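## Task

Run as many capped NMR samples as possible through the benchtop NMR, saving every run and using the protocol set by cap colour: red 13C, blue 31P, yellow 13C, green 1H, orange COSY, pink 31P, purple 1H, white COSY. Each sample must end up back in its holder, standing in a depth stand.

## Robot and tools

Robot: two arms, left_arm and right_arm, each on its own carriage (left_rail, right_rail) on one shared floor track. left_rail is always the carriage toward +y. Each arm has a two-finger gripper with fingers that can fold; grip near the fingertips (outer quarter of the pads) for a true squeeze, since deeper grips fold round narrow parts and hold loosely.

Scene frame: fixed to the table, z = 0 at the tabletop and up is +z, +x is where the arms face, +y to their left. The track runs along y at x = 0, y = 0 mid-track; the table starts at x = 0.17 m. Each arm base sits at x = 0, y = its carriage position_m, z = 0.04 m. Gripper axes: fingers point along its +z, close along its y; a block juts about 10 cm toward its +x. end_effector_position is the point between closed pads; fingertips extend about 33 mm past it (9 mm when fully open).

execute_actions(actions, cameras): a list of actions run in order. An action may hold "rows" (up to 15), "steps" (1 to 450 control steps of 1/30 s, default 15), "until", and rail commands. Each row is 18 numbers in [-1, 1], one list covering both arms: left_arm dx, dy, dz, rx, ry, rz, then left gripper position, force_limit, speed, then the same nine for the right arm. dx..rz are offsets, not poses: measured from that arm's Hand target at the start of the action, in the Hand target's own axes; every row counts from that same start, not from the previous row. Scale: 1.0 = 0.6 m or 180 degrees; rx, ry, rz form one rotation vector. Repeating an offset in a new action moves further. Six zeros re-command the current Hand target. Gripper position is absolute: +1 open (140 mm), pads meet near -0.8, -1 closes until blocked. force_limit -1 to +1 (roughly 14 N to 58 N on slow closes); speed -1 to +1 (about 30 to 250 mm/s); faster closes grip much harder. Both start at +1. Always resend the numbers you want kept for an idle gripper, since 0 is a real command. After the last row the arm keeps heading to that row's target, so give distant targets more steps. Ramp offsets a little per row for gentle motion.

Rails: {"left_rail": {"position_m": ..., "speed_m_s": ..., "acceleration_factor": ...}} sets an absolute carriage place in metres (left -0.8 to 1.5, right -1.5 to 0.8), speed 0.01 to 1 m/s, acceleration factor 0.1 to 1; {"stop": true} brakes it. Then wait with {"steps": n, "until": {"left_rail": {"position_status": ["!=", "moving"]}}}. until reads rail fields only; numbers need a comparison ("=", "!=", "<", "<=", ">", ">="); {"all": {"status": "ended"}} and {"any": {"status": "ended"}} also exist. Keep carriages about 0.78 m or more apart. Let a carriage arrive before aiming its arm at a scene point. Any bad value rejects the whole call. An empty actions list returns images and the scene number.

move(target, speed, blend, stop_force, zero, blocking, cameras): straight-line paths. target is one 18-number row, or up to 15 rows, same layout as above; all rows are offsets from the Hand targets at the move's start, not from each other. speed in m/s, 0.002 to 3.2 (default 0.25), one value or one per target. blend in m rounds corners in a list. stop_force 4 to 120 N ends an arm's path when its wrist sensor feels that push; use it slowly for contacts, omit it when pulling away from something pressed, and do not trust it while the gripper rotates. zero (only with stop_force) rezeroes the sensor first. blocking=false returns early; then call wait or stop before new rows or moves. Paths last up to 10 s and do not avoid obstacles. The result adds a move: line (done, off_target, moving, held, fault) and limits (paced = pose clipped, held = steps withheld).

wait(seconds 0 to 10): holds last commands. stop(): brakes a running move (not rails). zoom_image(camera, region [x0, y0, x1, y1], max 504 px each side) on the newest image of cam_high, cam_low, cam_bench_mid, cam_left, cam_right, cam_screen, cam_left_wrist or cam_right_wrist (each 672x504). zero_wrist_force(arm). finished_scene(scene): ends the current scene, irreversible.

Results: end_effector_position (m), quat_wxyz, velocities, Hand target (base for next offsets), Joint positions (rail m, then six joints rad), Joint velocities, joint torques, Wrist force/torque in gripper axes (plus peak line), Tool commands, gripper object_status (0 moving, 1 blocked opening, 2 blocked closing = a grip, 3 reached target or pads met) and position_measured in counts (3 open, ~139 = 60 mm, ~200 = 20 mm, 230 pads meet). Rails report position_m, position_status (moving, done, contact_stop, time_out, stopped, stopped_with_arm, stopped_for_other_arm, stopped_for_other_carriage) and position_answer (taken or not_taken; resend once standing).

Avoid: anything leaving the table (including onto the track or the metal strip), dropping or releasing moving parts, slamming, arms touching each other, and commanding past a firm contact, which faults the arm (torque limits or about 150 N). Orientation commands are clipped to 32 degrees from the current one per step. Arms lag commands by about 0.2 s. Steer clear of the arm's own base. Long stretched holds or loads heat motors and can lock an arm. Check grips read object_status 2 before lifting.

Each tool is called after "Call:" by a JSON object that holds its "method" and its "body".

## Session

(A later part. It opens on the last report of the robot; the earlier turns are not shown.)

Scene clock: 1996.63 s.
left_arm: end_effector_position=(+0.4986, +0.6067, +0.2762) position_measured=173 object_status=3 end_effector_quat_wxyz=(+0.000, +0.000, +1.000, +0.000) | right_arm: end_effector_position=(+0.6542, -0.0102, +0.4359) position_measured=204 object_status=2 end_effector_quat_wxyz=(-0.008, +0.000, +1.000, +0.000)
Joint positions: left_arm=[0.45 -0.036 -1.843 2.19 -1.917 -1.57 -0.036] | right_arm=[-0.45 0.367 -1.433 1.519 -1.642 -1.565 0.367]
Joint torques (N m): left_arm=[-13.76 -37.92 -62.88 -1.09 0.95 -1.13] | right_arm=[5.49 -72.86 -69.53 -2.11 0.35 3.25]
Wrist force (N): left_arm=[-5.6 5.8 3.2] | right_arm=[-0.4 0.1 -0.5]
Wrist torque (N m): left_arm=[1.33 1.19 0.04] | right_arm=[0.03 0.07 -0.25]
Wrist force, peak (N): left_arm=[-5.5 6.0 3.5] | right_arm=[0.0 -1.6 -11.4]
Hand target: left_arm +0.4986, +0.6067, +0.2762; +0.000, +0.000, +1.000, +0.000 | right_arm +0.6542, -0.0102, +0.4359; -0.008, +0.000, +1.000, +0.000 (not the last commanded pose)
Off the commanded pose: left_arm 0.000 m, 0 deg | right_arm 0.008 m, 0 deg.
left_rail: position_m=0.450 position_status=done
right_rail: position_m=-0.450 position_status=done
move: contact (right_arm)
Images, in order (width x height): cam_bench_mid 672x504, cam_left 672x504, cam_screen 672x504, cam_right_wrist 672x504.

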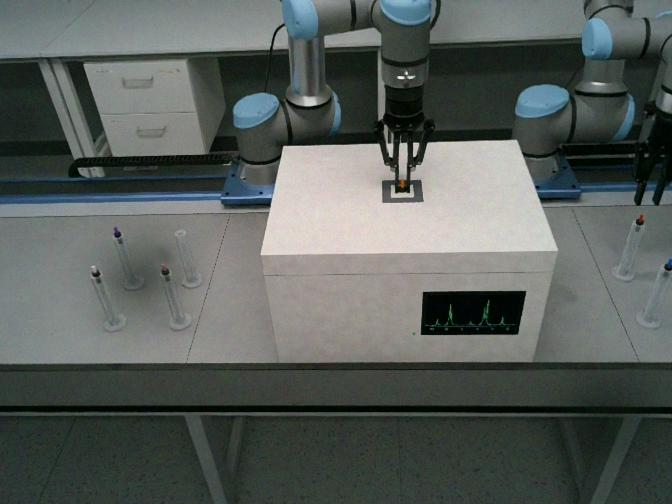

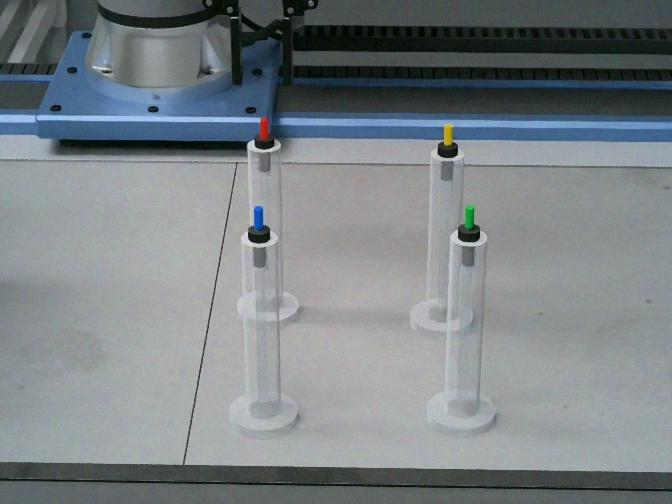

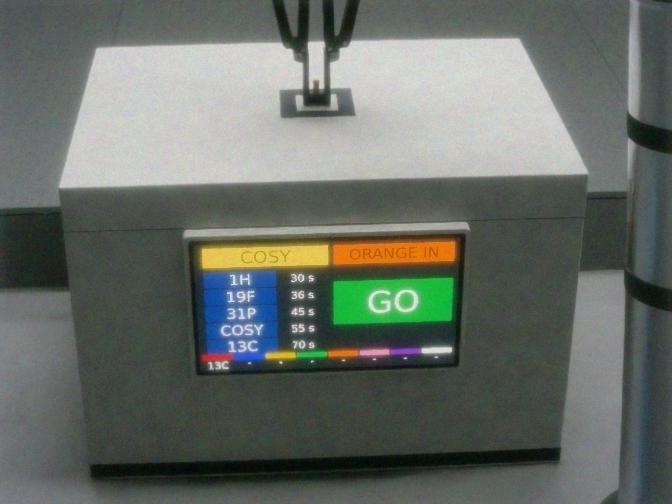

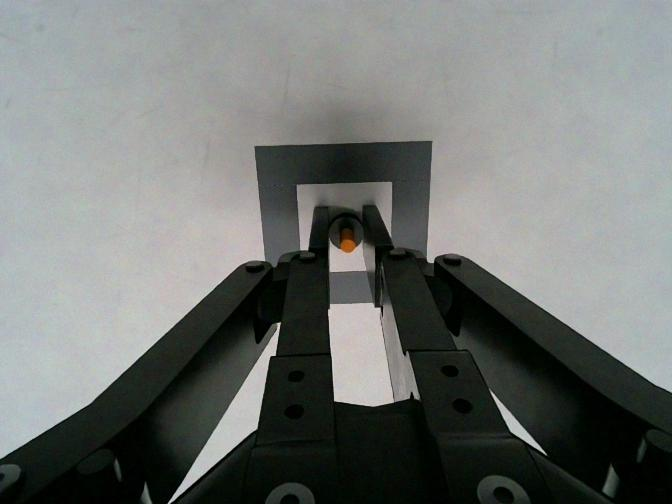

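Call:
{"method": "move", "body": {"target": [[0, 0, 0, 0,0,0, -0.35, -0.5, 0, 0, 0, 0, 0,0,0, -0.35, -0.5, 0],[-0.0207, 0.2788, -0.04, 0,0,0, -0.35, -0.5, 0, 0.0025, 0, -0.1567, 0,-0.005,0, -0.35, -0.5, 0]], "speed": 0.3, "cameras": ["cam_left_wrist", "cam_right_wrist", "cam_screen"]}}

Call:
{"method": "zoom_image", "body": {"camera": "cam_left_wrist", "region": [300, 130, 420, 270]}}

Call:
{"method": "zoom_image", "body": {"camera": "cam_right_wrist", "region": [280, 130, 400, 270]}}

Scene clock: 2030.03 s.
left_arm: end_effector_position=(+0.5109, +0.7739, +0.3003) position_measured=173 object_status=3 end_effector_quat_wxyz=(+0.000, +0.000, +1.000, +0.000) | right_arm: end_effector_position=(+0.6542, -0.0102, +0.5298) position_measured=173 object_status=3 end_effector_quat_wxyz=(+0.000, +0.000, +1.000, +0.000)
Joint positions: left_arm=[0.45 0.272 -1.703 2.037 -1.905 -1.57 0.272] | right_arm=[-0.45 0.369 -1.441 1.368 -1.497 -1.571 0.369]
Joint torques (N m): left_arm=[18.96 -26.8 -61.72 -1.48 -1.86 2.04] | right_arm=[12.8 -43.14 -69.32 -1.38 -3.04 3.35]
Wrist force (N): left_arm=[-4.8 5.0 2.6] | right_arm=[0.2 0.1 -0.1]
Wrist torque (N m): left_arm=[1.22 1.02 0.03] | right_arm=[0.01 -0.04 -0.26]
Wrist force, peak (N): left_arm=[-4.7 7.6 2.6] | right_arm=[0.3 0.6 -1.3]
Hand target: left_arm +0.5109, +0.7740, +0.3003; +0.000, +0.000, +1.000, +0.000 | right_arm +0.6542, -0.0102, +0.5299; +0.000, +0.000, +1.000, +0.000
Off the commanded pose: left_arm 0.000 m, 0 deg | right_arm 0.000 m, 0 deg.
left_rail: position_m=0.450 position_status=done
right_rail: position_m=-0.450 position_status=done
move: done
Images, in order (width x height): cam_screen 672x504, cam_left_wrist 672x504, cam_right_wrist 672x504.

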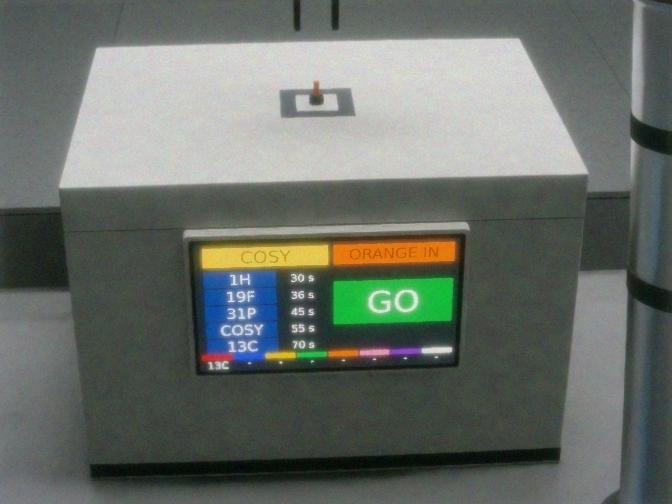

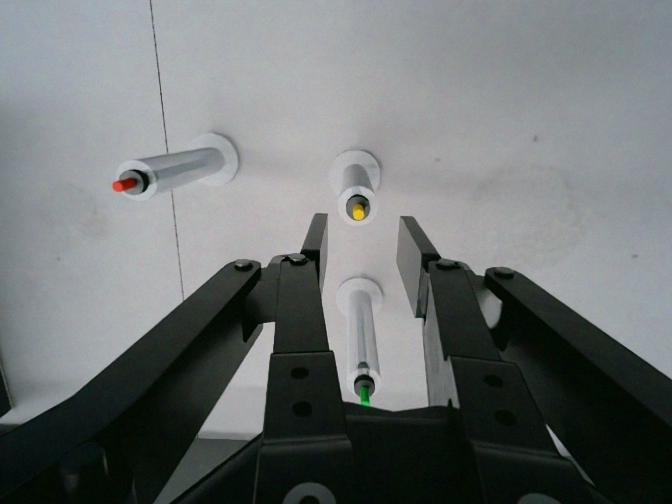

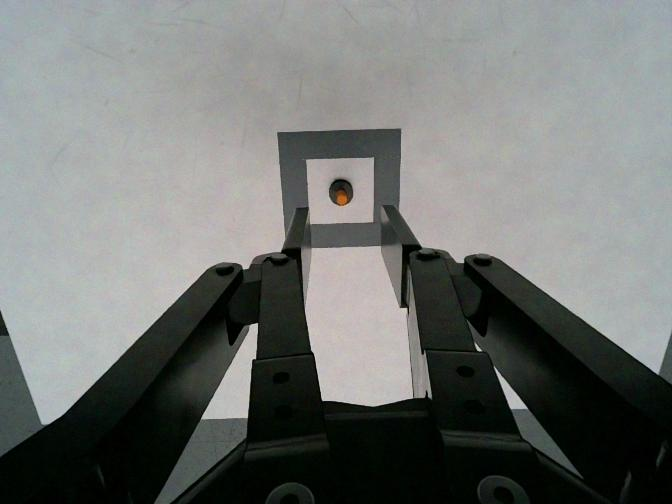

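Scaled by 3.600 from the camera's 672x504 image, which has a finer 960x720 frame.

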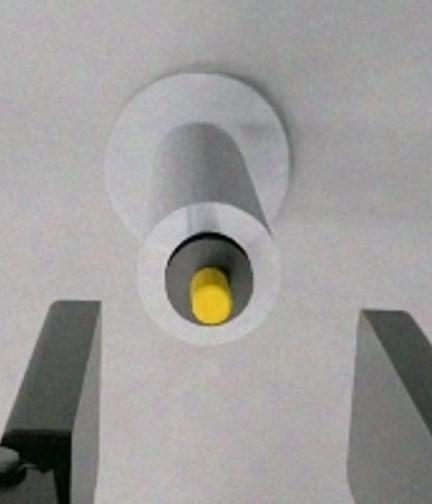

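Scaled by 3.600 from the camera's 672x504 image, which has a finer 960x720 frame.

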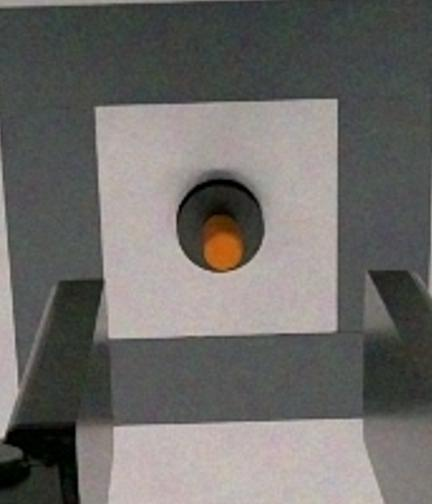

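Call:
{"method": "move", "body": {"target": [[0, -0.0013, 0.03, 0,0,0, -0.35, -0.5, 0, 0.3403, -0.083, -0.0168, 0,-0.0833,0, -1, -1, 0.5],[0, -0.0013, 0.09, 0,0,0, -0.35, -0.5, 0, 0.607, -0.1247, 0.1498, 0,-0.1667,0, -1, -1, 0.5],[0, -0.0013, 0.1388, 0,0,0, -0.35, -0.5, 0, 0.4603, -0.1247, 0.4248, 0,-0.1667,0, -1, -1, 0.5]], "speed": 0.5, "blend": [0.05, 0.07, 0], "cameras": ["cam_left_wrist", "cam_left", "cam_screen"]}}

Call:
{"method": "zoom_image", "body": {"camera": "cam_left", "region": [380, 60, 520, 200]}}

Call:
{"method": "zoom_image", "body": {"camera": "cam_left_wrist", "region": [300, 150, 420, 290]}}

Scene clock: 2070.10 s.
left_arm: end_effector_position=(+0.5110, +0.7733, +0.2171) position_measured=173 object_status=3 end_effector_quat_wxyz=(+0.000, +0.000, +1.000, +0.000) | right_arm: end_effector_position=(+0.3779, -0.0851, +0.2751) position_measured=235 object_status=3 end_effector_quat_wxyz=(+0.259, +0.000, +0.966, +0.000)
Joint positions: left_arm=[0.45 0.272 -1.64 2.141 -2.072 -1.57 0.271] | right_arm=[-0.45 0.626 -1.957 2.447 -2.498 -1.868 0.559]
Joint torques (N m): left_arm=[15.55 -27.82 -35.46 -8.53 -1.16 1.43] | right_arm=[-9.99 4.57 -37.24 -8.8 3.16 -3.57]
Wrist force (N): left_arm=[-5.0 5.8 2.1] | right_arm=[-1.0 -0.5 -0.9]
Wrist torque (N m): left_arm=[1.31 1.12 0.18] | right_arm=[-0.19 0.23 -0.13]
Wrist force, peak (N): left_arm=[-5.2 5.7 2.3] | right_arm=[2.6 -0.7 -3.1]
Hand target: left_arm +0.5109, +0.7733, +0.2171; +0.000, +0.000, +1.000, +0.000 | right_arm +0.3780, -0.0850, +0.2751; +0.259, +0.000, +0.966, +0.000
Off the commanded pose: left_arm 0.000 m, 0 deg | right_arm 0.000 m, 0 deg.
left_rail: position_m=0.450 position_status=done
right_rail: position_m=-0.450 position_status=done
move: done
Images, in order (width x height): cam_left 672x504, cam_screen 672x504, cam_left_wrist 672x504.

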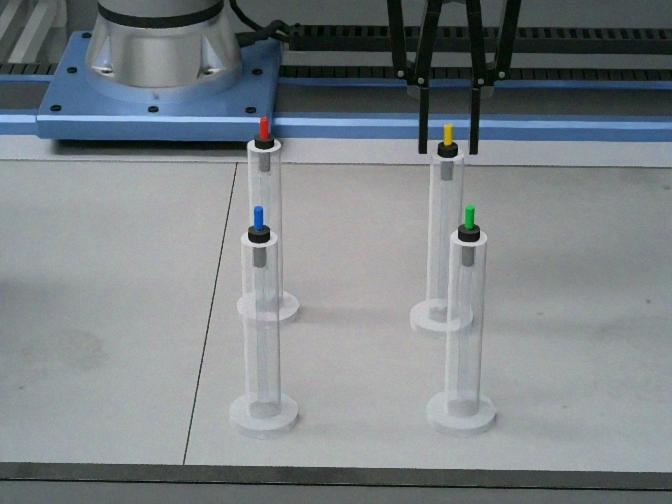

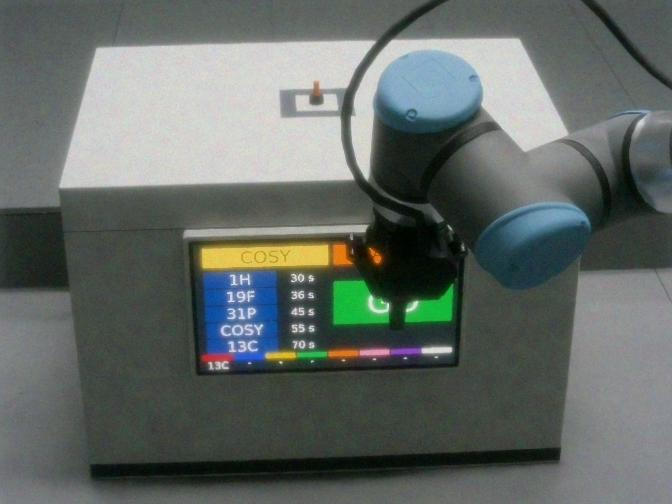

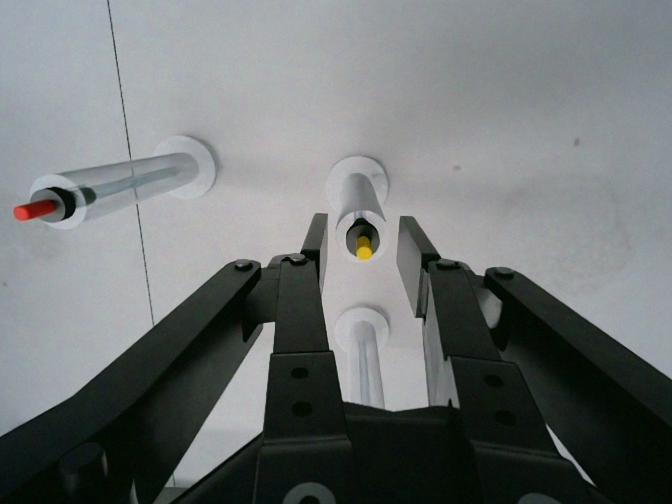

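Scaled by 3.600 from the camera's 672x504 image, which has a finer 960x720 frame.

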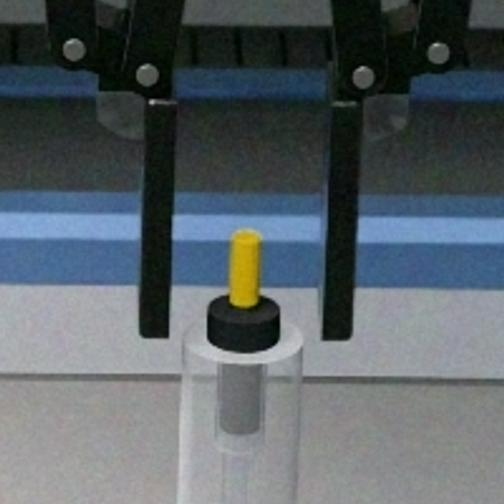

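Scaled by 3.600 from the camera's 672x504 image, which has a finer 960x720 frame.

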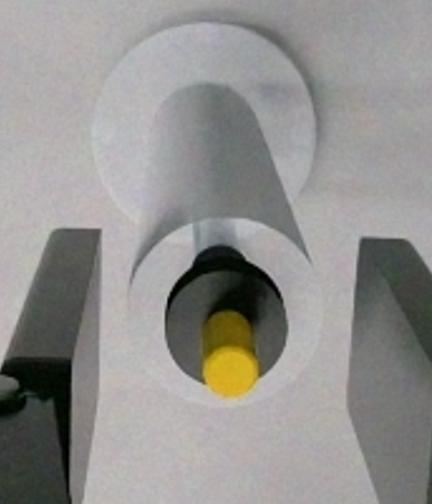

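Call:
{"method": "move", "body": {"target": [-0.002, -0.0012, 0.0035, 0,0,0, -0.35, -0.5, 0, -0.0144, 0, 0.0083, 0,0,0, -1, -1, 0.5], "speed": 0.05}}

Call:
{"method": "move", "body": {"target": [0, 0, 0, 0,0,0, -1, -0.5, -1, -0.026, 0, 0.015, 0,0,0, -1, -1, 0.5], "speed": 0.025, "stop_force": 5, "cameras": ["cam_left_wrist", "cam_left", "cam_screen"]}}

Call:
{"method": "zoom_image", "body": {"camera": "cam_left", "region": [380, 60, 520, 200]}}

Scene clock: 2121.57 s.
left_arm: end_effector_position=(+0.5121, +0.7726, +0.2150) position_measured=173 object_status=3 end_effector_quat_wxyz=(+0.000, +0.000, +1.000, +0.000) | right_arm: end_effector_position=(+0.3878, -0.0850, +0.2751) position_measured=235 object_status=3 end_effector_quat_wxyz=(+0.259, +0.000, +0.966, +0.000)
Joint positions: left_arm=[0.45 0.27 -1.637 2.142 -2.076 -1.57 0.269] | right_arm=[-0.45 0.611 -1.944 2.441 -2.509 -1.862 0.545]
Joint torques (N m): left_arm=[-11.19 -30.94 -35.07 -8.7 1.25 -1.93] | right_arm=[-9.26 4.65 -64.71 -8.66 3.08 -2.72]
Wrist force (N): left_arm=[-4.5 5.1 2.4] | right_arm=[-0.7 -0.1 -0.4]
Wrist torque (N m): left_arm=[1.15 1.00 0.19] | right_arm=[-0.10 0.17 -0.11]
Wrist force, peak (N): left_arm=[-5.2 5.5 3.0] | right_arm=[-0.9 0.0 -0.8]
Hand target: left_arm +0.5121, +0.7726, +0.2150; +0.000, +0.000, +1.000, +0.000 | right_arm +0.3880, -0.0850, +0.2751; +0.259, +0.000, +0.966, +0.000
Off the commanded pose: left_arm 0.000 m, 0 deg | right_arm 0.000 m, 0 deg.
left_rail: position_m=0.450 position_status=done
right_rail: position_m=-0.450 position_status=done
move: done

Scene clock: 2123.27 s.
left_arm: end_effector_position=(+0.5121, +0.7726, +0.2150) position_measured=204 object_status=2 end_effector_quat_wxyz=(+0.000, +0.000, +1.000, +0.000) | right_arm: end_effector_position=(+0.3962, -0.0851, +0.2751) position_measured=235 object_status=3 end_effector_quat_wxyz=(+0.259, +0.000, +0.966, +0.000)
Joint positions: left_arm=[0.45 0.27 -1.637 2.142 -2.076 -1.57 0.269] | right_arm=[-0.45 0.599 -1.932 2.435 -2.518 -1.857 0.534]
Joint torques (N m): left_arm=[-10.05 -28.4 -36.24 -6.65 1.56 -1.81] | right_arm=[12.28 -26.5 -37.75 -2.77 -3.65 3.25]
Wrist force (N): left_arm=[-4.3 4.6 -2.4] | right_arm=[1.2 0.9 -1.5]
Wrist torque (N m): left_arm=[1.15 1.06 0.19] | right_arm=[-0.09 0.14 -0.49]
Wrist force, peak (N): left_arm=[-5.4 5.5 2.2] | right_arm=[28.7 -5.3 -33.5]
Hand target: left_arm +0.5121, +0.7726, +0.2150; +0.000, +0.000, +1.000, +0.000 | right_arm +0.3962, -0.0850, +0.2751; +0.259, +0.000, +0.966, +0.000 (not the last commanded pose)
Off the commanded pose: left_arm 0.000 m, 0 deg | right_arm 0.010 m, 0 deg.
left_rail: position_m=0.450 position_status=done
right_rail: position_m=-0.450 position_status=done
move: contact (right_arm)
Images, in order (width x height): cam_left 672x504, cam_screen 672x504, cam_left_wrist 672x504.

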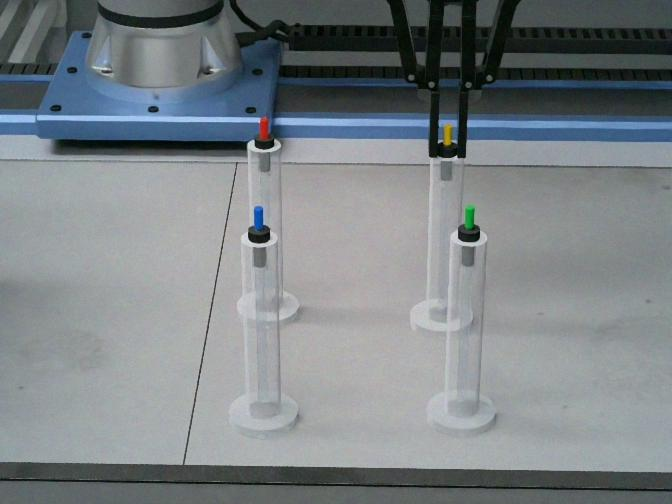

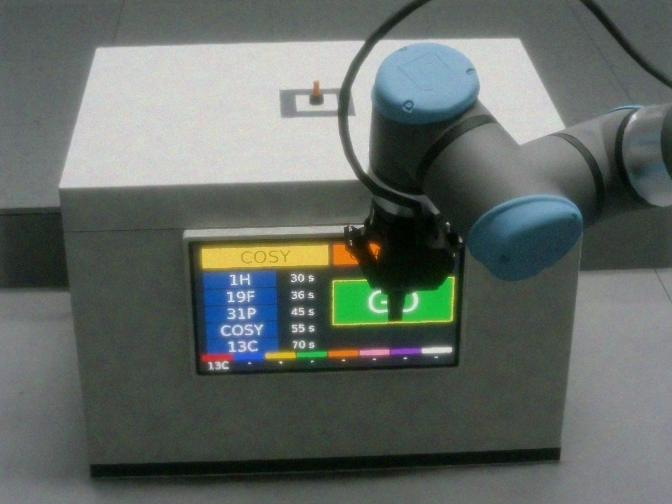

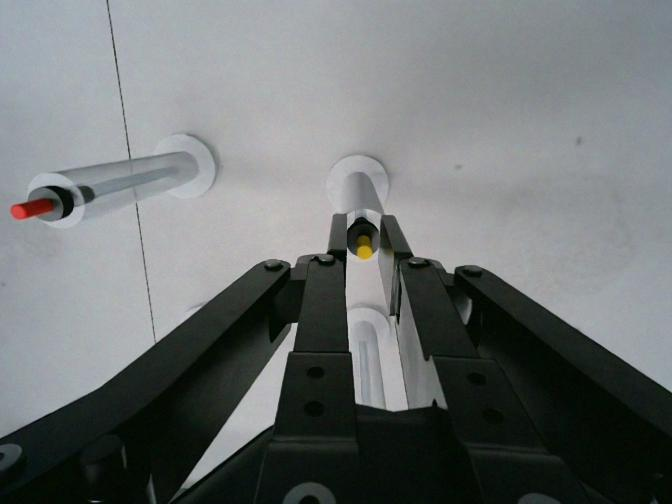

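Scaled by 3.600 from the camera's 672x504 image, which has a finer 960x720 frame.

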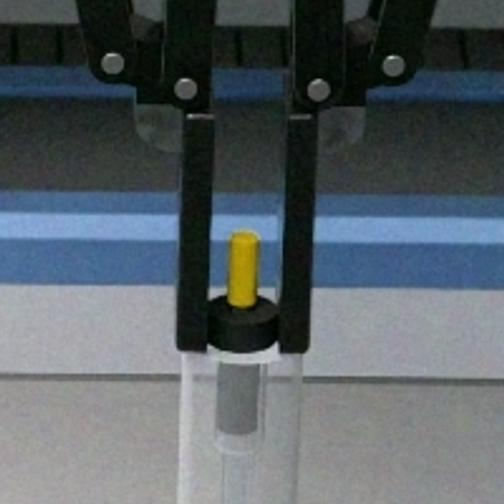

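Call:
{"method": "move", "body": {"target": [[0, 0, -0.375, 0,0,0, -1, -0.5, -1, 0.0115, 0, -0.0067, 0,0,0, -1, -1, 0.5],[-0.08, -0.5877, -0.675, 0,0,0, -1, -0.5, -1, 0.0115, 0, -0.0067, 0,0,0, -1, -1, 0.5]], "speed": [0.35, 0.5], "blend": [0.06, 0], "cameras": ["cam_left_wrist", "cam_screen", "cam_right_wrist", "cam_bench_mid"]}}

Call:
{"method": "zoom_image", "body": {"camera": "cam_left_wrist", "region": [300, 150, 420, 290]}}

Scene clock: 2141.77 s.
left_arm: end_effector_position=(+0.5603, +0.4198, +0.6196) position_measured=204 object_status=2 end_effector_quat_wxyz=(+0.000, +0.000, +1.000, +0.000) | right_arm: end_effector_position=(+0.3882, -0.0851, +0.2751) position_measured=235 object_status=3 end_effector_quat_wxyz=(+0.259, +0.000, +0.966, +0.000)
Joint positions: left_arm=[0.45 -0.37 -1.801 1.548 -1.318 -1.57 -0.371] | right_arm=[-0.45 0.61 -1.943 2.44 -2.51 -1.862 0.545]
Joint torques (N m): left_arm=[-15.62 -16.61 -64.52 -1.63 2.27 -2.01] | right_arm=[11.06 -26.96 -37.16 -2.33 -3.9 3.05]
Wrist force (N): left_arm=[-5.1 5.9 3.3] | right_arm=[-0.7 -0.2 -0.9]
Wrist torque (N m): left_arm=[1.24 1.11 0.30] | right_arm=[-0.13 0.16 -0.49]
Wrist force, peak (N): left_arm=[-4.4 7.8 1.6] | right_arm=[1.5 0.5 -2.1]
Hand target: left_arm +0.5603, +0.4196, +0.6197; +0.000, +0.000, +1.000, +0.000 | right_arm +0.3882, -0.0851, +0.2751; +0.259, +0.000, +0.966, +0.000
Off the commanded pose: left_arm 0.000 m, 0 deg | right_arm 0.000 m, 0 deg.
left_rail: position_m=0.450 position_status=done
right_rail: position_m=-0.450 position_status=done
move: done
Images, in order (width x height): cam_bench_mid 672x504, cam_screen 672x504, cam_left_wrist 672x504, cam_right_wrist 672x504.

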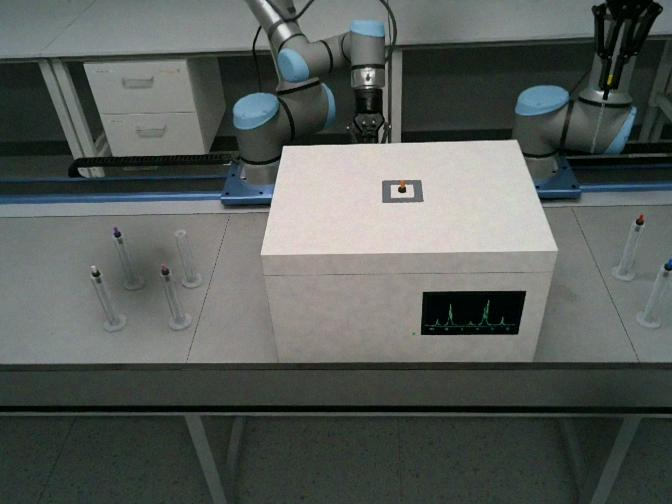

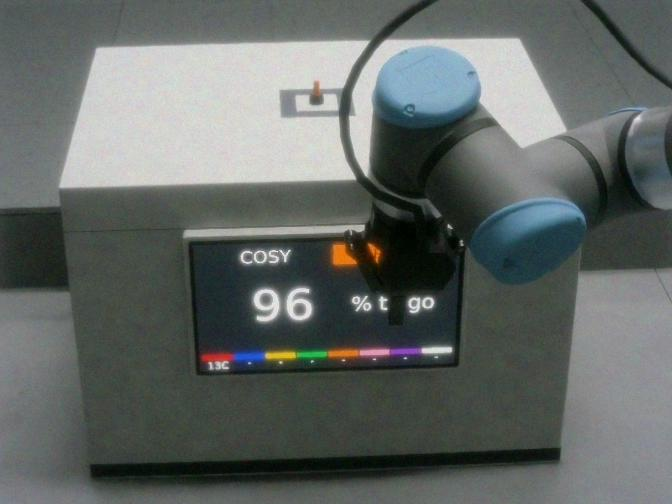

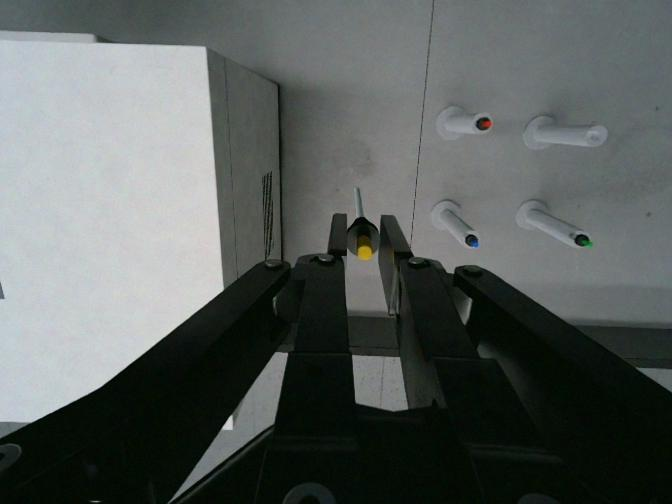

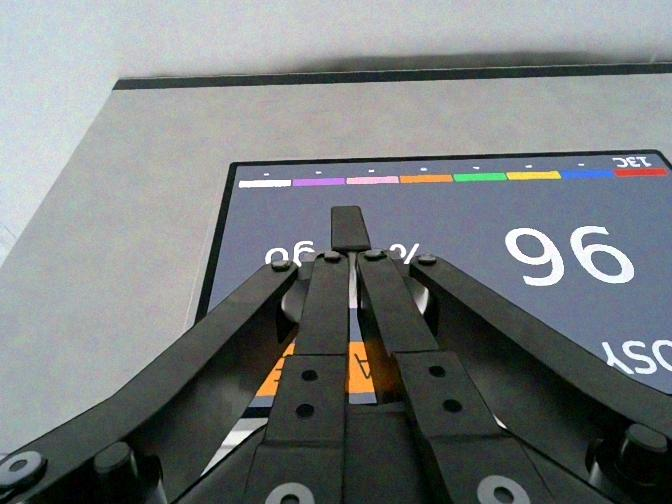

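Scaled by 3.600 from the camera's 672x504 image, which has a finer 960x720 frame.

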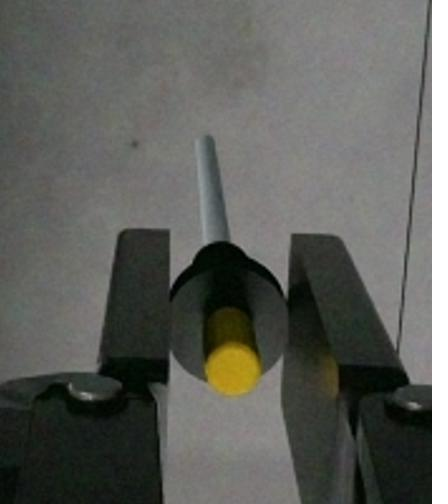

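Call:
{"method": "wait", "body": {"seconds": 5, "cameras": ["cam_screen"]}}

Scene clock: 2177.20 s.
left_arm: end_effector_position=(+0.5603, +0.4196, +0.6197) position_measured=204 object_status=2 end_effector_quat_wxyz=(+0.000, +0.000, +1.000, +0.000) | right_arm: end_effector_position=(+0.3882, -0.0851, +0.2751) position_measured=235 object_status=3 end_effector_quat_wxyz=(+0.259, +0.000, +0.966, +0.000)
Joint positions: left_arm=[0.45 -0.37 -1.801 1.548 -1.318 -1.57 -0.371] | right_arm=[-0.45 0.61 -1.943 2.44 -2.51 -1.862 0.545]
Joint torques (N m): left_arm=[-10.33 -17.88 -64.08 -1.49 2.3 -1.91] | right_arm=[12.22 -24.88 -36.52 -2.46 -3.87 3.63]
Wrist force (N): left_arm=[-5.0 5.3 3.3] | right_arm=[-0.6 -0.6 -0.6]
Wrist torque (N m): left_arm=[1.12 1.07 0.29] | right_arm=[-0.22 0.14 -0.49]
Wrist force, peak (N): left_arm=[-5.1 6.3 3.6] | right_arm=[-1.1 -0.5 -0.9]
Hand target: left_arm +0.5603, +0.4196, +0.6197; +0.000, +0.000, +1.000, +0.000 | right_arm +0.3882, -0.0851, +0.2751; +0.259, +0.000, +0.966, +0.000
Tool commands: left_gripper/position=-1.0 left_gripper/force_limit=-0.5 left_gripper/speed=-1.0 right_gripper/position=-1.0 right_gripper/force_limit=-1.0 right_gripper/speed=+0.5
Off the commanded pose: left_arm 0.000 m, 0 deg | right_arm 0.000 m, 0 deg.
left_rail: position_m=0.450 position_status=done
right_rail: position_m=-0.450 position_status=done
wait: 5.00 s; at rest from the start
Images, in order (width x height): cam_screen 672x504.

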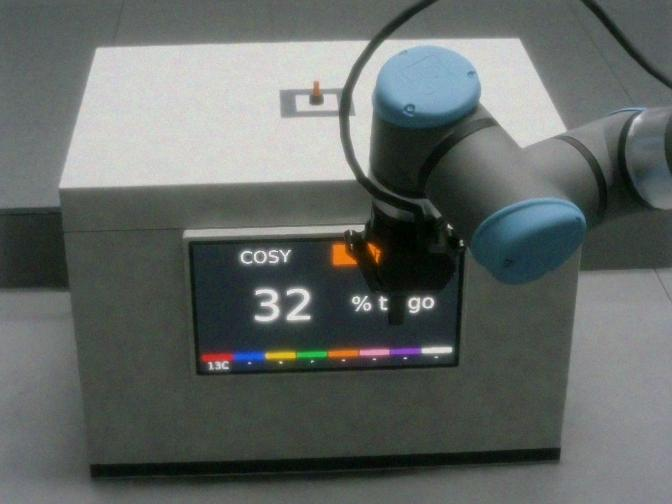

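Call:
{"method": "wait", "body": {"seconds": 10}}

Call:
{"method": "wait", "body": {"seconds": 6, "cameras": ["cam_screen"]}}

Call:
{"method": "move", "body": {"target": [0, 0, 0, 0,0,0, -1, -0.5, -1, -0.0289, 0, 0.0167, 0,0,0, -1, -1, 0.5], "speed": 0.025, "stop_force": 5, "cameras": ["cam_screen"]}}

Scene clock: 2197.00 s.
left_arm: end_effector_position=(+0.5603, +0.4196, +0.6197) position_measured=204 object_status=2 end_effector_quat_wxyz=(+0.000, +0.000, +1.000, +0.000) | right_arm: end_effector_position=(+0.3882, -0.0851, +0.2751) position_measured=235 object_status=3 end_effector_quat_wxyz=(+0.259, +0.000, +0.966, +0.000)
Joint positions: left_arm=[0.45 -0.37 -1.801 1.548 -1.318 -1.57 -0.371] | right_arm=[-0.45 0.61 -1.943 2.44 -2.51 -1.862 0.545]
Joint torques (N m): left_arm=[-13.02 -17.71 -65.34 -1.54 2.26 -1.89] | right_arm=[12.29 -24.49 -36.54 -2.61 -3.69 2.99]
Wrist force (N): left_arm=[-4.5 5.5 3.1] | right_arm=[-0.7 -0.4 -0.4]
Wrist torque (N m): left_arm=[1.15 0.97 0.29] | right_arm=[-0.18 0.16 -0.49]
Wrist force, peak (N): left_arm=[-5.1 6.3 3.5] | right_arm=[-1.1 -1.0 -0.6]
Hand target: left_arm +0.5603, +0.4196, +0.6197; +0.000, +0.000, +1.000, +0.000 | right_arm +0.3882, -0.0851, +0.2751; +0.259, +0.000, +0.966, +0.000
Tool commands: left_gripper/position=-1.0 left_gripper/force_limit=-0.5 left_gripper/speed=-1.0 right_gripper/position=-1.0 right_gripper/force_limit=-1.0 right_gripper/speed=+0.5
Off the commanded pose: left_arm 0.000 m, 0 deg | right_arm 0.000 m, 0 deg.
left_rail: position_m=0.450 position_status=done
right_rail: position_m=-0.450 position_status=done
wait: 10.00 s; at rest from the start

Scene clock: 2203.00 s.
left_arm: end_effector_position=(+0.5603, +0.4196, +0.6197) position_measured=204 object_status=2 end_effector_quat_wxyz=(+0.000, +0.000, +1.000, +0.000) | right_arm: end_effector_position=(+0.3882, -0.0851, +0.2751) position_measured=235 object_status=3 end_effector_quat_wxyz=(+0.259, +0.000, +0.966, +0.000)
Joint positions: left_arm=[0.45 -0.37 -1.801 1.548 -1.318 -1.57 -0.371] | right_arm=[-0.45 0.61 -1.943 2.44 -2.51 -1.862 0.545]
Joint torques (N m): left_arm=[-10.5 -19.89 -64.19 -1.95 2.53 -2.04] | right_arm=[11.48 -25.78 -36.53 -2.89 -3.84 3.52]
Wrist force (N): left_arm=[-4.7 6.0 3.3] | right_arm=[0.0 -0.2 -0.5]
Wrist torque (N m): left_arm=[1.26 1.01 0.29] | right_arm=[-0.12 0.01 -0.48]
Wrist force, peak (N): left_arm=[-5.0 6.0 4.0] | right_arm=[-0.7 -0.5 -1.1]
Hand target: left_arm +0.5603, +0.4196, +0.6197; +0.000, +0.000, +1.000, +0.000 | right_arm +0.3882, -0.0851, +0.2751; +0.259, +0.000, +0.966, +0.000
Tool commands: left_gripper/position=-1.0 left_gripper/force_limit=-0.5 left_gripper/speed=-1.0 right_gripper/position=-1.0 right_gripper/force_limit=-1.0 right_gripper/speed=+0.5
Off the commanded pose: left_arm 0.000 m, 0 deg | right_arm 0.000 m, 0 deg.
left_rail: position_m=0.450 position_status=done
right_rail: position_m=-0.450 position_status=done
wait: 6.00 s
Images, in order (width x height): cam_screen 672x504.

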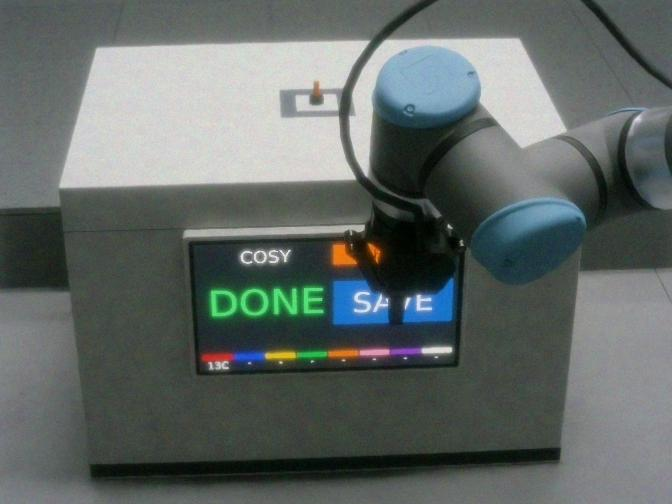

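Scene clock: 2204.70 s.
left_arm: end_effector_position=(+0.5603, +0.4196, +0.6197) position_measured=204 object_status=2 end_effector_quat_wxyz=(+0.000, +0.000, +1.000, +0.000) | right_arm: end_effector_position=(+0.3962, -0.0851, +0.2751) position_measured=235 object_status=3 end_effector_quat_wxyz=(+0.259, +0.000, +0.966, +0.000)
Joint positions: left_arm=[0.45 -0.37 -1.801 1.548 -1.318 -1.57 -0.371] | right_arm=[-0.45 0.599 -1.932 2.435 -2.518 -1.857 0.534]
Joint torques (N m): left_arm=[-10.38 -17.76 -62.92 -1.18 2.32 -1.82] | right_arm=[12.57 -26.54 -37.78 -3.09 -4.02 3.02]
Wrist force (N): left_arm=[-5.0 5.7 3.4] | right_arm=[1.8 0.6 -1.1]
Wrist torque (N m): left_arm=[1.19 1.07 0.30] | right_arm=[-0.16 0.20 -0.50]
Wrist force, peak (N): left_arm=[-5.3 5.9 3.6] | right_arm=[29.1 -5.5 -33.9]
Hand target: left_arm +0.5603, +0.4196, +0.6197; +0.000, +0.000, +1.000, +0.000 | right_arm +0.3962, -0.0851, +0.2751; +0.259, +0.000, +0.966, +0.000 (not the last commanded pose)
Off the commanded pose: left_arm 0.000 m, 0 deg | right_arm 0.012 m, 0 deg.
left_rail: position_m=0.450 position_status=done
right_rail: position_m=-0.450 position_status=done
move: contact (right_arm)
Images, in order (width x height): cam_screen 672x504.

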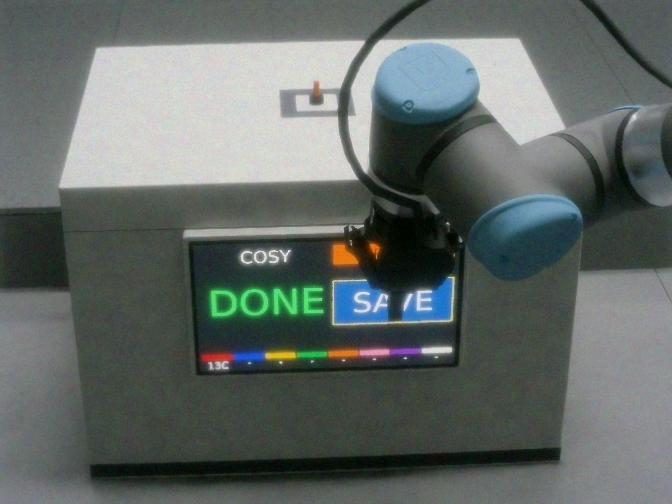

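Call:
{"method": "move", "body": {"target": [[0, 0, 0, 0,0,0, -1, -0.5, -1, 0.0173, 0, -0.01, 0,0,0, -1, -1, 0.5],[0, 0, 0, 0,0,0, -1, -0.5, -1, 0.0617, 0.284, 0.0819, 0,0,0, -1, -1, 0.5]], "speed": [0.2, 0.4], "blend": [0.006, 0]}}

Call:
{"method": "move", "body": {"target": [0, 0, 0, 0,0,0, -1, -0.5, -1, -0.0202, 0, 0.0117, 0,0,0, -1, -1, 0.5], "speed": 0.025, "stop_force": 5, "cameras": ["cam_screen"]}}

Scene clock: 2235.33 s.
left_arm: end_effector_position=(+0.5603, +0.4196, +0.6197) position_measured=204 object_status=2 end_effector_quat_wxyz=(+0.000, +0.000, +1.000, +0.000) | right_arm: end_effector_position=(+0.3887, +0.0852, +0.2141) position_measured=235 object_status=3 end_effector_quat_wxyz=(+0.259, +0.000, +0.966, +0.000)
Joint positions: left_arm=[0.45 -0.37 -1.801 1.548 -1.318 -1.57 -0.371] | right_arm=[-0.45 0.877 -1.571 2.266 -2.619 -1.966 0.806]
Joint torques (N m): left_arm=[-8.88 -18.25 -64.32 -1.35 2.04 -1.62] | right_arm=[11.99 -20.32 -58.14 -8.61 -4.08 3.71]
Wrist force (N): left_arm=[-5.0 6.1 3.4] | right_arm=[-0.3 0.3 -0.5]
Wrist torque (N m): left_arm=[1.29 1.06 0.30] | right_arm=[-0.01 0.11 -0.50]
Wrist force, peak (N): left_arm=[-5.3 6.2 3.5] | right_arm=[-0.7 -2.8 -1.8]
Hand target: left_arm +0.5603, +0.4196, +0.6197; +0.000, +0.000, +1.000, +0.000 | right_arm +0.3888, +0.0853, +0.2140; +0.259, +0.000, +0.966, +0.000
Off the commanded pose: left_arm 0.000 m, 0 deg | right_arm 0.000 m, 0 deg.
left_rail: position_m=0.450 position_status=done
right_rail: position_m=-0.450 position_status=done
move: done

Scene clock: 2236.97 s.
left_arm: end_effector_position=(+0.5603, +0.4196, +0.6197) position_measured=204 object_status=2 end_effector_quat_wxyz=(+0.000, +0.000, +1.000, +0.000) | right_arm: end_effector_position=(+0.3960, +0.0853, +0.2140) position_measured=235 object_status=3 end_effector_quat_wxyz=(+0.259, +0.000, +0.966, +0.000)
Joint positions: left_arm=[0.45 -0.37 -1.801 1.548 -1.318 -1.57 -0.371] | right_arm=[-0.45 0.867 -1.565 2.261 -2.624 -1.962 0.796]
Joint torques (N m): left_arm=[-10.71 -17.73 -62.89 -1.28 2.38 -2.06] | right_arm=[11.4 -50.61 -31.91 -2.61 -4.25 2.96]
Wrist force (N): left_arm=[-4.9 5.7 3.2] | right_arm=[2.4 0.7 -0.8]
Wrist torque (N m): left_arm=[1.20 1.04 0.30] | right_arm=[-0.11 0.23 -0.51]
Wrist force, peak (N): left_arm=[-5.1 6.1 3.4] | right_arm=[24.7 -5.2 -30.1]
Hand target: left_arm +0.5603, +0.4196, +0.6197; +0.000, +0.000, +1.000, +0.000 | right_arm +0.3960, +0.0853, +0.2140; +0.259, +0.000, +0.966, +0.000 (not the last commanded pose)
Off the commanded pose: left_arm 0.000 m, 0 deg | right_arm 0.007 m, 0 deg.
left_rail: position_m=0.450 position_status=done
right_rail: position_m=-0.450 position_status=done
move: contact (right_arm)
Images, in order (width x height): cam_screen 672x504.

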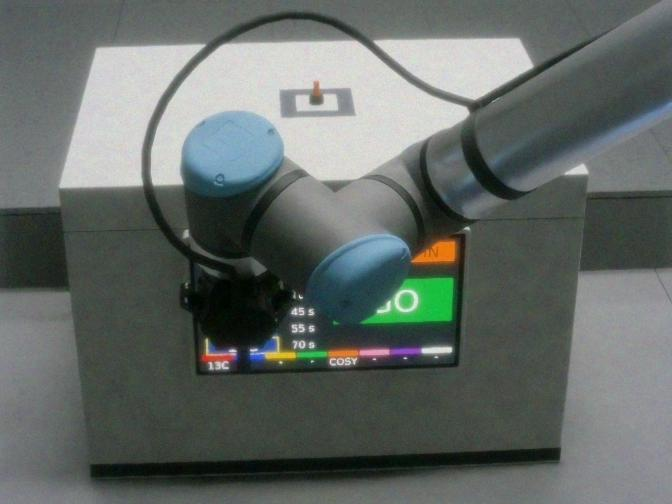

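Call:
{"method": "move", "body": {"target": [[0, 0, 0, 0,0,0, -1, -0.5, -1, 0.0353, -0.0172, -0.1089, 0,0,0, -1, -1, 0.5],[-0.03, -0.1, -0.008, 0,0,0, -1, -0.5, -1, -0.1864, -0.0922, -0.4428, 0,0.0833,0, -1, -1, 0.5],[-0.0667, -0.2, -0.0167, 0,0,0, -1, -0.5, -1, -0.6282, -0.1592, -0.2262, 0,0.1667,0, -1, -1, 0.5]], "speed": [0.35, 0.6, 0.6], "blend": [0.03, 0.07, 0]}}

Call:
{"method": "move", "body": {"target": [[0, 0, 0, 0,0,0, -1, -0.5, -1, 0, 0, 0.1397, 0,0,0, -0.4, -0.5, 1],[0, 0, 0, 0,0,0, -1, -0.5, -1, 0, 0, 0.1397, 0,0,0, -1, -0.5, -1]], "speed": 0.25, "cameras": ["cam_screen", "cam_right_wrist", "cam_bench_mid"]}}

Call:
{"method": "zoom_image", "body": {"camera": "cam_right_wrist", "region": [280, 150, 400, 290]}}

Call:
{"method": "zoom_image", "body": {"camera": "cam_screen", "region": [180, 60, 480, 390]}}

Scene clock: 2269.97 s.
left_arm: end_effector_position=(+0.6004, +0.2997, +0.6296) position_measured=204 object_status=2 end_effector_quat_wxyz=(+0.000, +0.000, +1.000, +0.000) | right_arm: end_effector_position=(+0.6545, -0.0102, +0.5200) position_measured=235 object_status=3 end_effector_quat_wxyz=(+0.000, +0.000, +1.000, +0.000)
Joint positions: left_arm=[0.45 -0.531 -1.701 1.45 -1.32 -1.57 -0.532] | right_arm=[-0.45 0.369 -1.442 1.386 -1.514 -1.571 0.369]
Joint torques (N m): left_arm=[-11.54 -24.72 -64.13 -1.22 2.29 -1.8] | right_arm=[-8.86 -43.48 -69.59 -0.91 4.37 -3.49]
Wrist force (N): left_arm=[-4.9 5.8 2.4] | right_arm=[0.0 0.4 0.0]
Wrist torque (N m): left_arm=[1.32 1.09 0.26] | right_arm=[0.06 0.00 0.10]
Wrist force, peak (N): left_arm=[-4.9 6.6 3.5] | right_arm=[1.3 -0.2 -4.0]
Hand target: left_arm +0.6004, +0.2997, +0.6296; +0.000, +0.000, +1.000, +0.000 | right_arm +0.6546, -0.0102, +0.5200; +0.000, +0.000, +1.000, +0.000
Off the commanded pose: left_arm 0.000 m, 0 deg | right_arm 0.000 m, 0 deg.
left_rail: position_m=0.450 position_status=done
right_rail: position_m=-0.450 position_status=done
move: done

Scene clock: 2271.77 s.
left_arm: end_effector_position=(+0.6004, +0.2997, +0.6296) position_measured=204 object_status=2 end_effector_quat_wxyz=(+0.000, +0.000, +1.000, +0.000) | right_arm: end_effector_position=(+0.6546, -0.0102, +0.4362) position_measured=204 object_status=0 end_effector_quat_wxyz=(+0.000, +0.000, +1.000, +0.000)
Joint positions: left_arm=[0.45 -0.531 -1.701 1.45 -1.32 -1.57 -0.532] | right_arm=[-0.45 0.369 -1.44 1.53 -1.661 -1.571 0.369]
Joint torques (N m): left_arm=[-10.16 -27.02 -64.49 -1.24 2.3 -1.9] | right_arm=[-10.65 -42.93 -41.52 -7.71 -1.85 -3.37]
Wrist force (N): left_arm=[-5.2 5.5 2.4] | right_arm=[0.1 -0.6 -3.5]
Wrist torque (N m): left_arm=[1.26 1.15 0.26] | right_arm=[-0.01 0.05 0.10]
Wrist force, peak (N): left_arm=[-5.2 6.0 2.8] | right_arm=[0.6 -0.6 -3.8]
Hand target: left_arm +0.6004, +0.2997, +0.6296; +0.000, +0.000, +1.000, +0.000 | right_arm +0.6546, -0.0102, +0.4362; +0.000, +0.000, +1.000, +0.000
Off the commanded pose: left_arm 0.000 m, 0 deg | right_arm 0.000 m, 0 deg.
left_rail: position_m=0.450 position_status=done
right_rail: position_m=-0.450 position_status=done
move: done
Images, in order (width x height): cam_bench_mid 672x504, cam_screen 672x504, cam_right_wrist 672x504.

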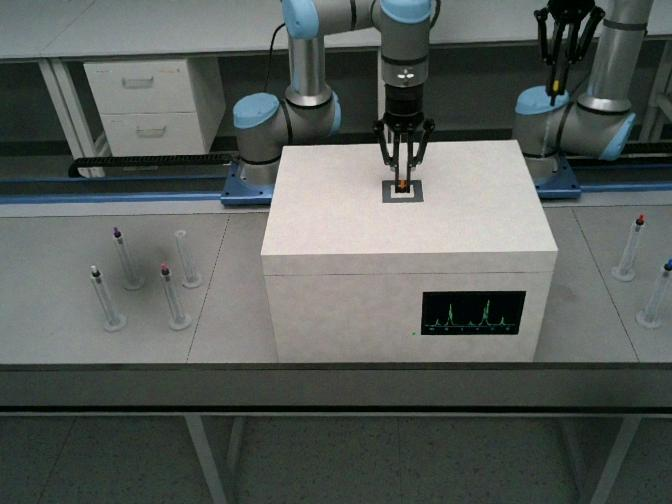

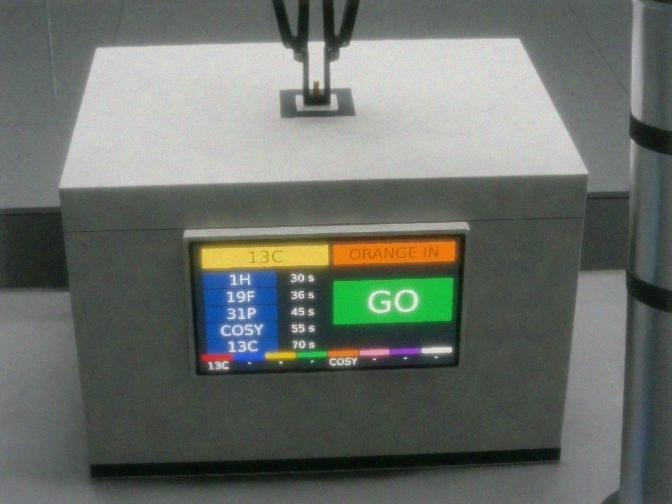

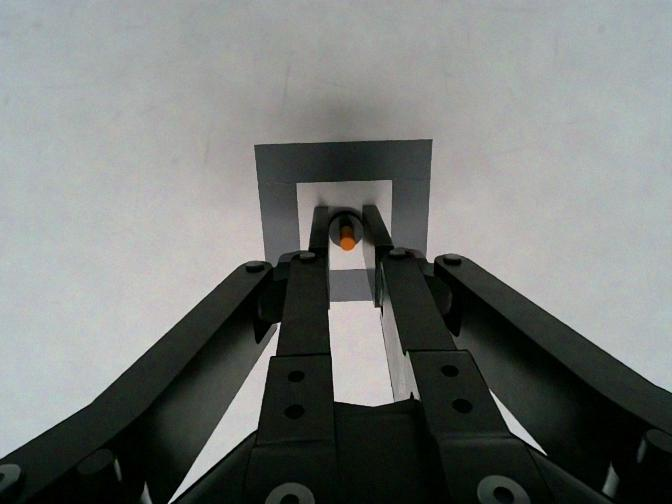

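Scaled by 3.600 from the camera's 672x504 image, which has a finer 960x720 frame.

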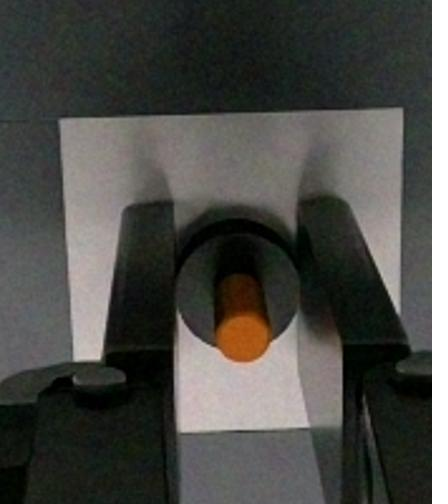

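Scaled by 1.527 from the camera's 672x504 image, which has a finer 960x720 frame.

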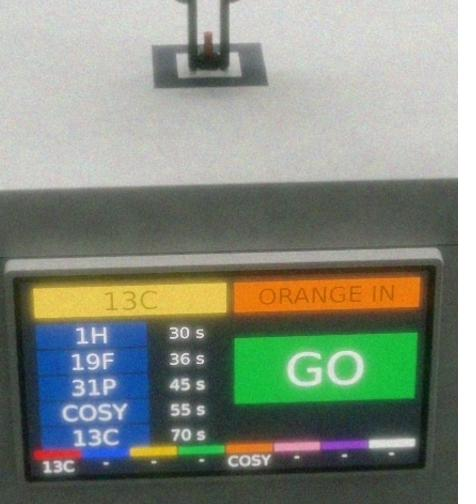

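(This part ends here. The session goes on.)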